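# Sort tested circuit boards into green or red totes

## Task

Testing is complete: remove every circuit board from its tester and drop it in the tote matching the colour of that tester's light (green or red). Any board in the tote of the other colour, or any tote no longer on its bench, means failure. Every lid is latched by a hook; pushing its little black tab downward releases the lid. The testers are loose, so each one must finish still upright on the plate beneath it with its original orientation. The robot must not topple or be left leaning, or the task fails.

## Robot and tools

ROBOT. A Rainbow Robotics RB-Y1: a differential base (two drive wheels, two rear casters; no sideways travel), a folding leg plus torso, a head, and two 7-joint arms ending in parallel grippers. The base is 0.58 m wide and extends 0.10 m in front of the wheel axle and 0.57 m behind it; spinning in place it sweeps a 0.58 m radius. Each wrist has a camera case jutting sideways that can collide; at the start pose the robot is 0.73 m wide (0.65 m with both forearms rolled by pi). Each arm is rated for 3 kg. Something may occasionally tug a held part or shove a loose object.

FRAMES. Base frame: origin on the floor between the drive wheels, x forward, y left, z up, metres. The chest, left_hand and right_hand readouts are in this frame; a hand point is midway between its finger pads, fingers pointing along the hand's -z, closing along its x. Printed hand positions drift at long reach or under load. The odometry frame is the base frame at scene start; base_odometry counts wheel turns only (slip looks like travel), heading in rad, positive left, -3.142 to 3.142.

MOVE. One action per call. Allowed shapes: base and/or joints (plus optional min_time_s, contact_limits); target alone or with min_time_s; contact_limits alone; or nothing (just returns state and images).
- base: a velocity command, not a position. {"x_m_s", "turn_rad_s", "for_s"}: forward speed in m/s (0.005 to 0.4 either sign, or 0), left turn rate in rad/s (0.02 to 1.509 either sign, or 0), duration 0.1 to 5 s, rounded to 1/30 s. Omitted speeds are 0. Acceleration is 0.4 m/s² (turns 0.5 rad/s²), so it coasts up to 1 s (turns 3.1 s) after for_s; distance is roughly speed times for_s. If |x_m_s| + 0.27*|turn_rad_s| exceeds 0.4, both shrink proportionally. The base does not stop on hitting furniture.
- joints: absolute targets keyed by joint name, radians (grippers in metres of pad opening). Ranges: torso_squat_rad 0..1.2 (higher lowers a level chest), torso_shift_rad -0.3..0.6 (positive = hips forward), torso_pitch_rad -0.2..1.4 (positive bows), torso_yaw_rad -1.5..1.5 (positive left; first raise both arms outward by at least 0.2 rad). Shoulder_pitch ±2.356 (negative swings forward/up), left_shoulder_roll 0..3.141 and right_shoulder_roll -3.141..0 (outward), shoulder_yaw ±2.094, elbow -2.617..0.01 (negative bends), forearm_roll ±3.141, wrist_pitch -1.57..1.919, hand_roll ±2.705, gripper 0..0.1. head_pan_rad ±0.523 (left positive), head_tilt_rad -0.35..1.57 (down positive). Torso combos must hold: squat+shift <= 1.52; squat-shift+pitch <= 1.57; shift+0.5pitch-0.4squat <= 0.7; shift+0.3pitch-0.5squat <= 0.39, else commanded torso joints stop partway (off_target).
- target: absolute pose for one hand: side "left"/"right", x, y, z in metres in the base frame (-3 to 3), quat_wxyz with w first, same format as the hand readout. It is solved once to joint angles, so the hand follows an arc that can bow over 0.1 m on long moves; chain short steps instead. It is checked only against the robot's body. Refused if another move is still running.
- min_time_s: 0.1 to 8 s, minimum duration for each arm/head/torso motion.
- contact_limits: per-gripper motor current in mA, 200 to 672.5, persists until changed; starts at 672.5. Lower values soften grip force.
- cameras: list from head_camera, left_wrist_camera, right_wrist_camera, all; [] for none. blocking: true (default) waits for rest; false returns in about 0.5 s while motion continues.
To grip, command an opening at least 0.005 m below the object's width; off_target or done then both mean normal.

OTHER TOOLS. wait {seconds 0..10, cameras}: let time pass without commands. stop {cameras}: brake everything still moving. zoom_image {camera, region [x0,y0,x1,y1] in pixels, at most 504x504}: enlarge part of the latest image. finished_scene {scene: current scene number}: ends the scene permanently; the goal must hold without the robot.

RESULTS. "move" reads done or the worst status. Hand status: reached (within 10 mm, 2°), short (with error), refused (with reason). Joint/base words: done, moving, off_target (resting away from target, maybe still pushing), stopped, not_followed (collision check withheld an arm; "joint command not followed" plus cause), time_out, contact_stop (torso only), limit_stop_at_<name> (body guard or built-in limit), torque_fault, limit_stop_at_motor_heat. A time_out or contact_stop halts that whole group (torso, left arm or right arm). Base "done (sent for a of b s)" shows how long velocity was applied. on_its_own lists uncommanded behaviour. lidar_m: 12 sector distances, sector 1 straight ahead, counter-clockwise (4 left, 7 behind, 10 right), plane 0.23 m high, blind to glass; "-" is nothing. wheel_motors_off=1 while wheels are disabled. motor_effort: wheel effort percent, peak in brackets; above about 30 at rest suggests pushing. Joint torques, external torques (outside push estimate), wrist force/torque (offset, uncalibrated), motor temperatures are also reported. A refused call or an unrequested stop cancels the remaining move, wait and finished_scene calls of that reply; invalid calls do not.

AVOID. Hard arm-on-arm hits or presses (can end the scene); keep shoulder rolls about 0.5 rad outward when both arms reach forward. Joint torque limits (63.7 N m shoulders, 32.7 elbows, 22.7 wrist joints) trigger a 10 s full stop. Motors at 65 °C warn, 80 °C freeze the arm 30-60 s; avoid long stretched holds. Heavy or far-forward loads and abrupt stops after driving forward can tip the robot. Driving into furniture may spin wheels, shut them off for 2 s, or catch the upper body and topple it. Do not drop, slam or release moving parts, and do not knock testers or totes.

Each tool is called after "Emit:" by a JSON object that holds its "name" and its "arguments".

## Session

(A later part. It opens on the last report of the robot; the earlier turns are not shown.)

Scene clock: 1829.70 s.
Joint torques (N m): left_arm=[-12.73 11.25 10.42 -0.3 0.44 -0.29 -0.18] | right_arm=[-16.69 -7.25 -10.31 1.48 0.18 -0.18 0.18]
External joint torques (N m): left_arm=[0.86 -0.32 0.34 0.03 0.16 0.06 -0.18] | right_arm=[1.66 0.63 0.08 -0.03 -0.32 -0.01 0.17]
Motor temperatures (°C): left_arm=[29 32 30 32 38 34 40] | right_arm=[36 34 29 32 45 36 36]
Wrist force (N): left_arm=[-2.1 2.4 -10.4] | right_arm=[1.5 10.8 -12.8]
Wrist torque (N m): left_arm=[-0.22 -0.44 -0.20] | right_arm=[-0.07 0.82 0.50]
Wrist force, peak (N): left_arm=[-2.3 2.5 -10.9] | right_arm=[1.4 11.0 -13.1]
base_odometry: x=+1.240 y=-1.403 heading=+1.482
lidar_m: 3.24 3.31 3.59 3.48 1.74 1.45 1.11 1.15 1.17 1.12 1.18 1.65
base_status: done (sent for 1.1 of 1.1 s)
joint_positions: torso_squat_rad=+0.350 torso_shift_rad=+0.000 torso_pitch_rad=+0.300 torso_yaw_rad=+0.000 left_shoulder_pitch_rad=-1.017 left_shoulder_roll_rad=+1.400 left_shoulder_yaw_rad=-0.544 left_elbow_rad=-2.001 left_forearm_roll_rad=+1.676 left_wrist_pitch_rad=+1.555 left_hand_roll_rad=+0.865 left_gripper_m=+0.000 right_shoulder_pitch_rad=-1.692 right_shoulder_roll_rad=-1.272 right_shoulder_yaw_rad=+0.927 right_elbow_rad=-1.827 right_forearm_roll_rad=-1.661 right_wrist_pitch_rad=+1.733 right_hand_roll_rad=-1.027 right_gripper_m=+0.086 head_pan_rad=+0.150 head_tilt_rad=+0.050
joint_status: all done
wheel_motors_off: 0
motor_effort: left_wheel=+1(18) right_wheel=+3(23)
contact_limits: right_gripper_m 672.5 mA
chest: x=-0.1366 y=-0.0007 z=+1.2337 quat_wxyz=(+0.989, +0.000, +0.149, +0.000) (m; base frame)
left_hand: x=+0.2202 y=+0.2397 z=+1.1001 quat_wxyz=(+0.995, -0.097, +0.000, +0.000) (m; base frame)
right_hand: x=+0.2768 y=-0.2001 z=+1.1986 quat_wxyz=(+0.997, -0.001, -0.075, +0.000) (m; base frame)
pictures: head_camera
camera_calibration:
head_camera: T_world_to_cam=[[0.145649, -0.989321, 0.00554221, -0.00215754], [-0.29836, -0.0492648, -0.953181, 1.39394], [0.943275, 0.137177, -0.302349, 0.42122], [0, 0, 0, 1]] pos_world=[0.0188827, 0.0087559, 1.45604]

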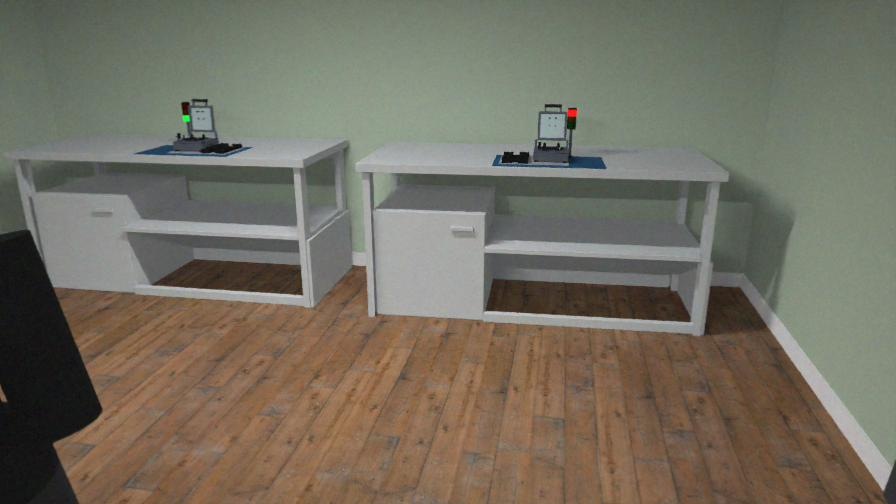

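Emit:
{"name": "zoom_image", "arguments": {"camera": "head_camera", "region": [520, 90, 610, 175]}}

Emit:
{"name": "zoom_image", "arguments": {"camera": "head_camera", "region": [150, 80, 250, 175]}}

Scaled by 5.600 from the camera's 896x504 image, which has a finer 1280x720 frame.

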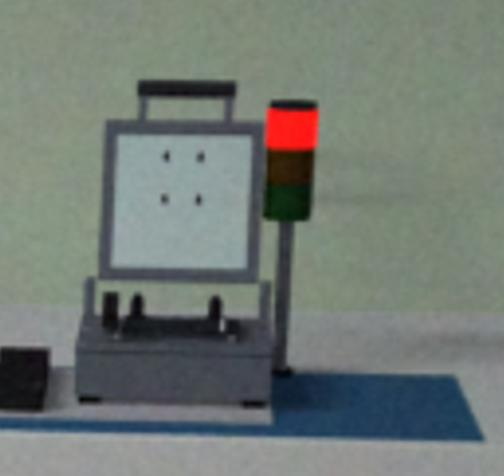

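Scaled by 5.040 from the camera's 896x504 image, which has a finer 1280x720 frame.

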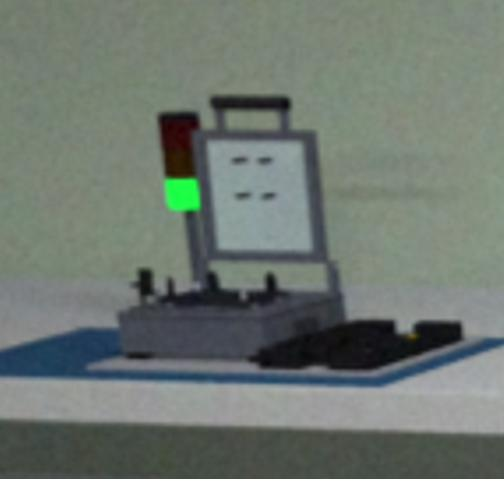

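Emit:
{"name": "move", "arguments": {"base": {"x_m_s": 0.4, "for_s": 5}, "joints": {"head_tilt_rad": 0.4, "head_pan_rad": 0}, "cameras": ["head_camera"]}}

Emit:
{"name": "zoom_image", "arguments": {"camera": "head_camera", "region": [300, 80, 600, 280]}}

Scene clock: 1856.27 s.
Joint torques (N m): left_arm=[-12.7 11.08 10.44 -0.29 0.45 -0.25 -0.23] | right_arm=[-16.96 -7.07 -10.21 1.46 0.21 -0.19 0.19]
External joint torques (N m): left_arm=[0.89 -0.49 0.36 0.04 0.18 0.1 -0.23] | right_arm=[1.4 0.8 0.18 -0.06 -0.28 -0.03 0.18]
Motor temperatures (°C): left_arm=[29 32 30 32 38 34 40] | right_arm=[36 34 29 32 45 36 36]
Wrist force (N): left_arm=[-2.5 2.4 -10.4] | right_arm=[1.5 10.6 -13.3]
Wrist torque (N m): left_arm=[-0.22 -0.47 -0.20] | right_arm=[-0.03 0.83 0.50]
Wrist force, peak (N): left_arm=[-2.6 2.4 -10.8] | right_arm=[1.4 10.9 -13.4]
move: done
base_odometry: x=+1.418 y=+0.589 heading=+1.482
lidar_m: 1.25 1.26 1.79 3.44 3.59 3.22 3.08 1.65 1.24 1.20 1.23 1.42
base_status: done (sent for 5 of 5 s)
joint_positions: torso_squat_rad=+0.350 torso_shift_rad=+0.000 torso_pitch_rad=+0.300 torso_yaw_rad=+0.000 left_shoulder_pitch_rad=-1.017 left_shoulder_roll_rad=+1.400 left_shoulder_yaw_rad=-0.544 left_elbow_rad=-2.001 left_forearm_roll_rad=+1.676 left_wrist_pitch_rad=+1.555 left_hand_roll_rad=+0.865 left_gripper_m=+0.000 right_shoulder_pitch_rad=-1.692 right_shoulder_roll_rad=-1.272 right_shoulder_yaw_rad=+0.927 right_elbow_rad=-1.827 right_forearm_roll_rad=-1.661 right_wrist_pitch_rad=+1.733 right_hand_roll_rad=-1.027 right_gripper_m=+0.086 head_pan_rad=+0.000 head_tilt_rad=+0.400
joint_status: all done
wheel_motors_off: 0
motor_effort: left_wheel=+0(28) right_wheel=-3(29)
contact_limits: right_gripper_m 672.5 mA
chest: x=-0.1366 y=-0.0007 z=+1.2337 quat_wxyz=(+0.989, +0.000, +0.149, +0.000) (m; base frame)
left_hand: x=+0.2202 y=+0.2397 z=+1.1000 quat_wxyz=(+0.995, -0.097, +0.000, +0.000) (m; base frame)
right_hand: x=+0.2768 y=-0.2001 z=+1.1985 quat_wxyz=(+0.997, -0.001, -0.075, +0.000) (m; base frame)
pictures: head_camera
camera_calibration:
head_camera: T_world_to_cam=[[0.0201583, -0.99876, 0.04552, -0.0659612], [-0.61307, -0.0483132, -0.78855, 1.14267], [0.789772, -0.0120111, -0.613284, 0.853362], [0, 0, 0, 1]] pos_world=[0.0279066, -0.000423454, 1.42741]

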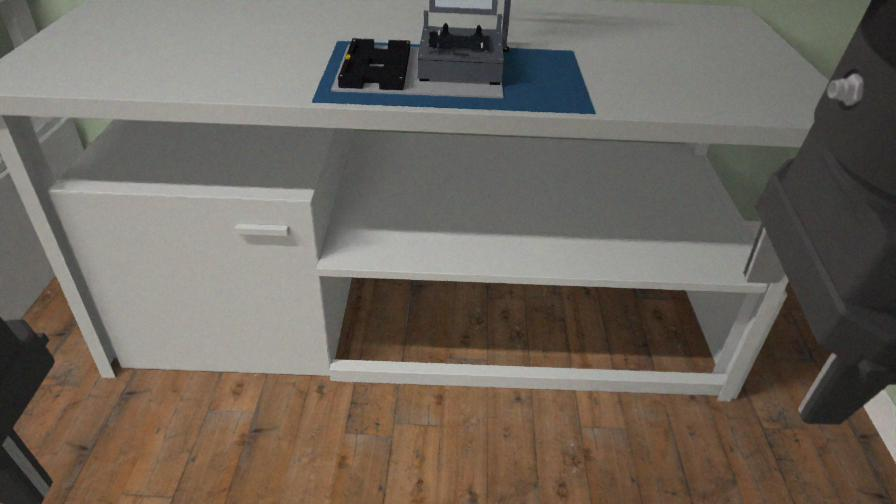

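Scaled by 1.680 from the camera's 896x504 image, which has a finer 1280x720 frame.

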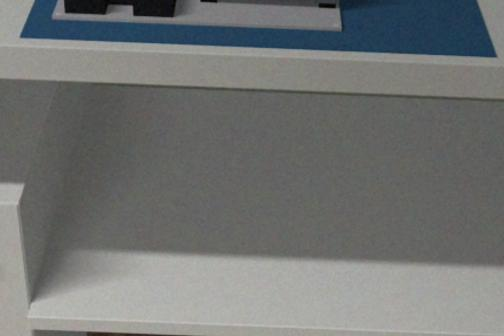

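Emit:
{"name": "zoom_image", "arguments": {"camera": "head_camera", "region": [320, 0, 560, 120]}}

Scaled by 2.100 from the camera's 896x504 image, which has a finer 1280x720 frame.

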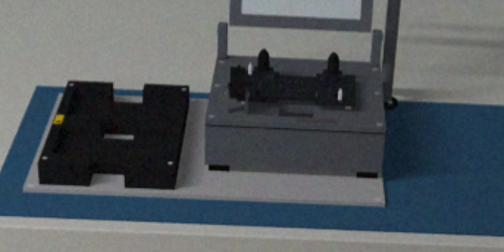

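Emit:
{"name": "finished_scene", "arguments": {"scene": 1}}

The scene is finished: the task was done.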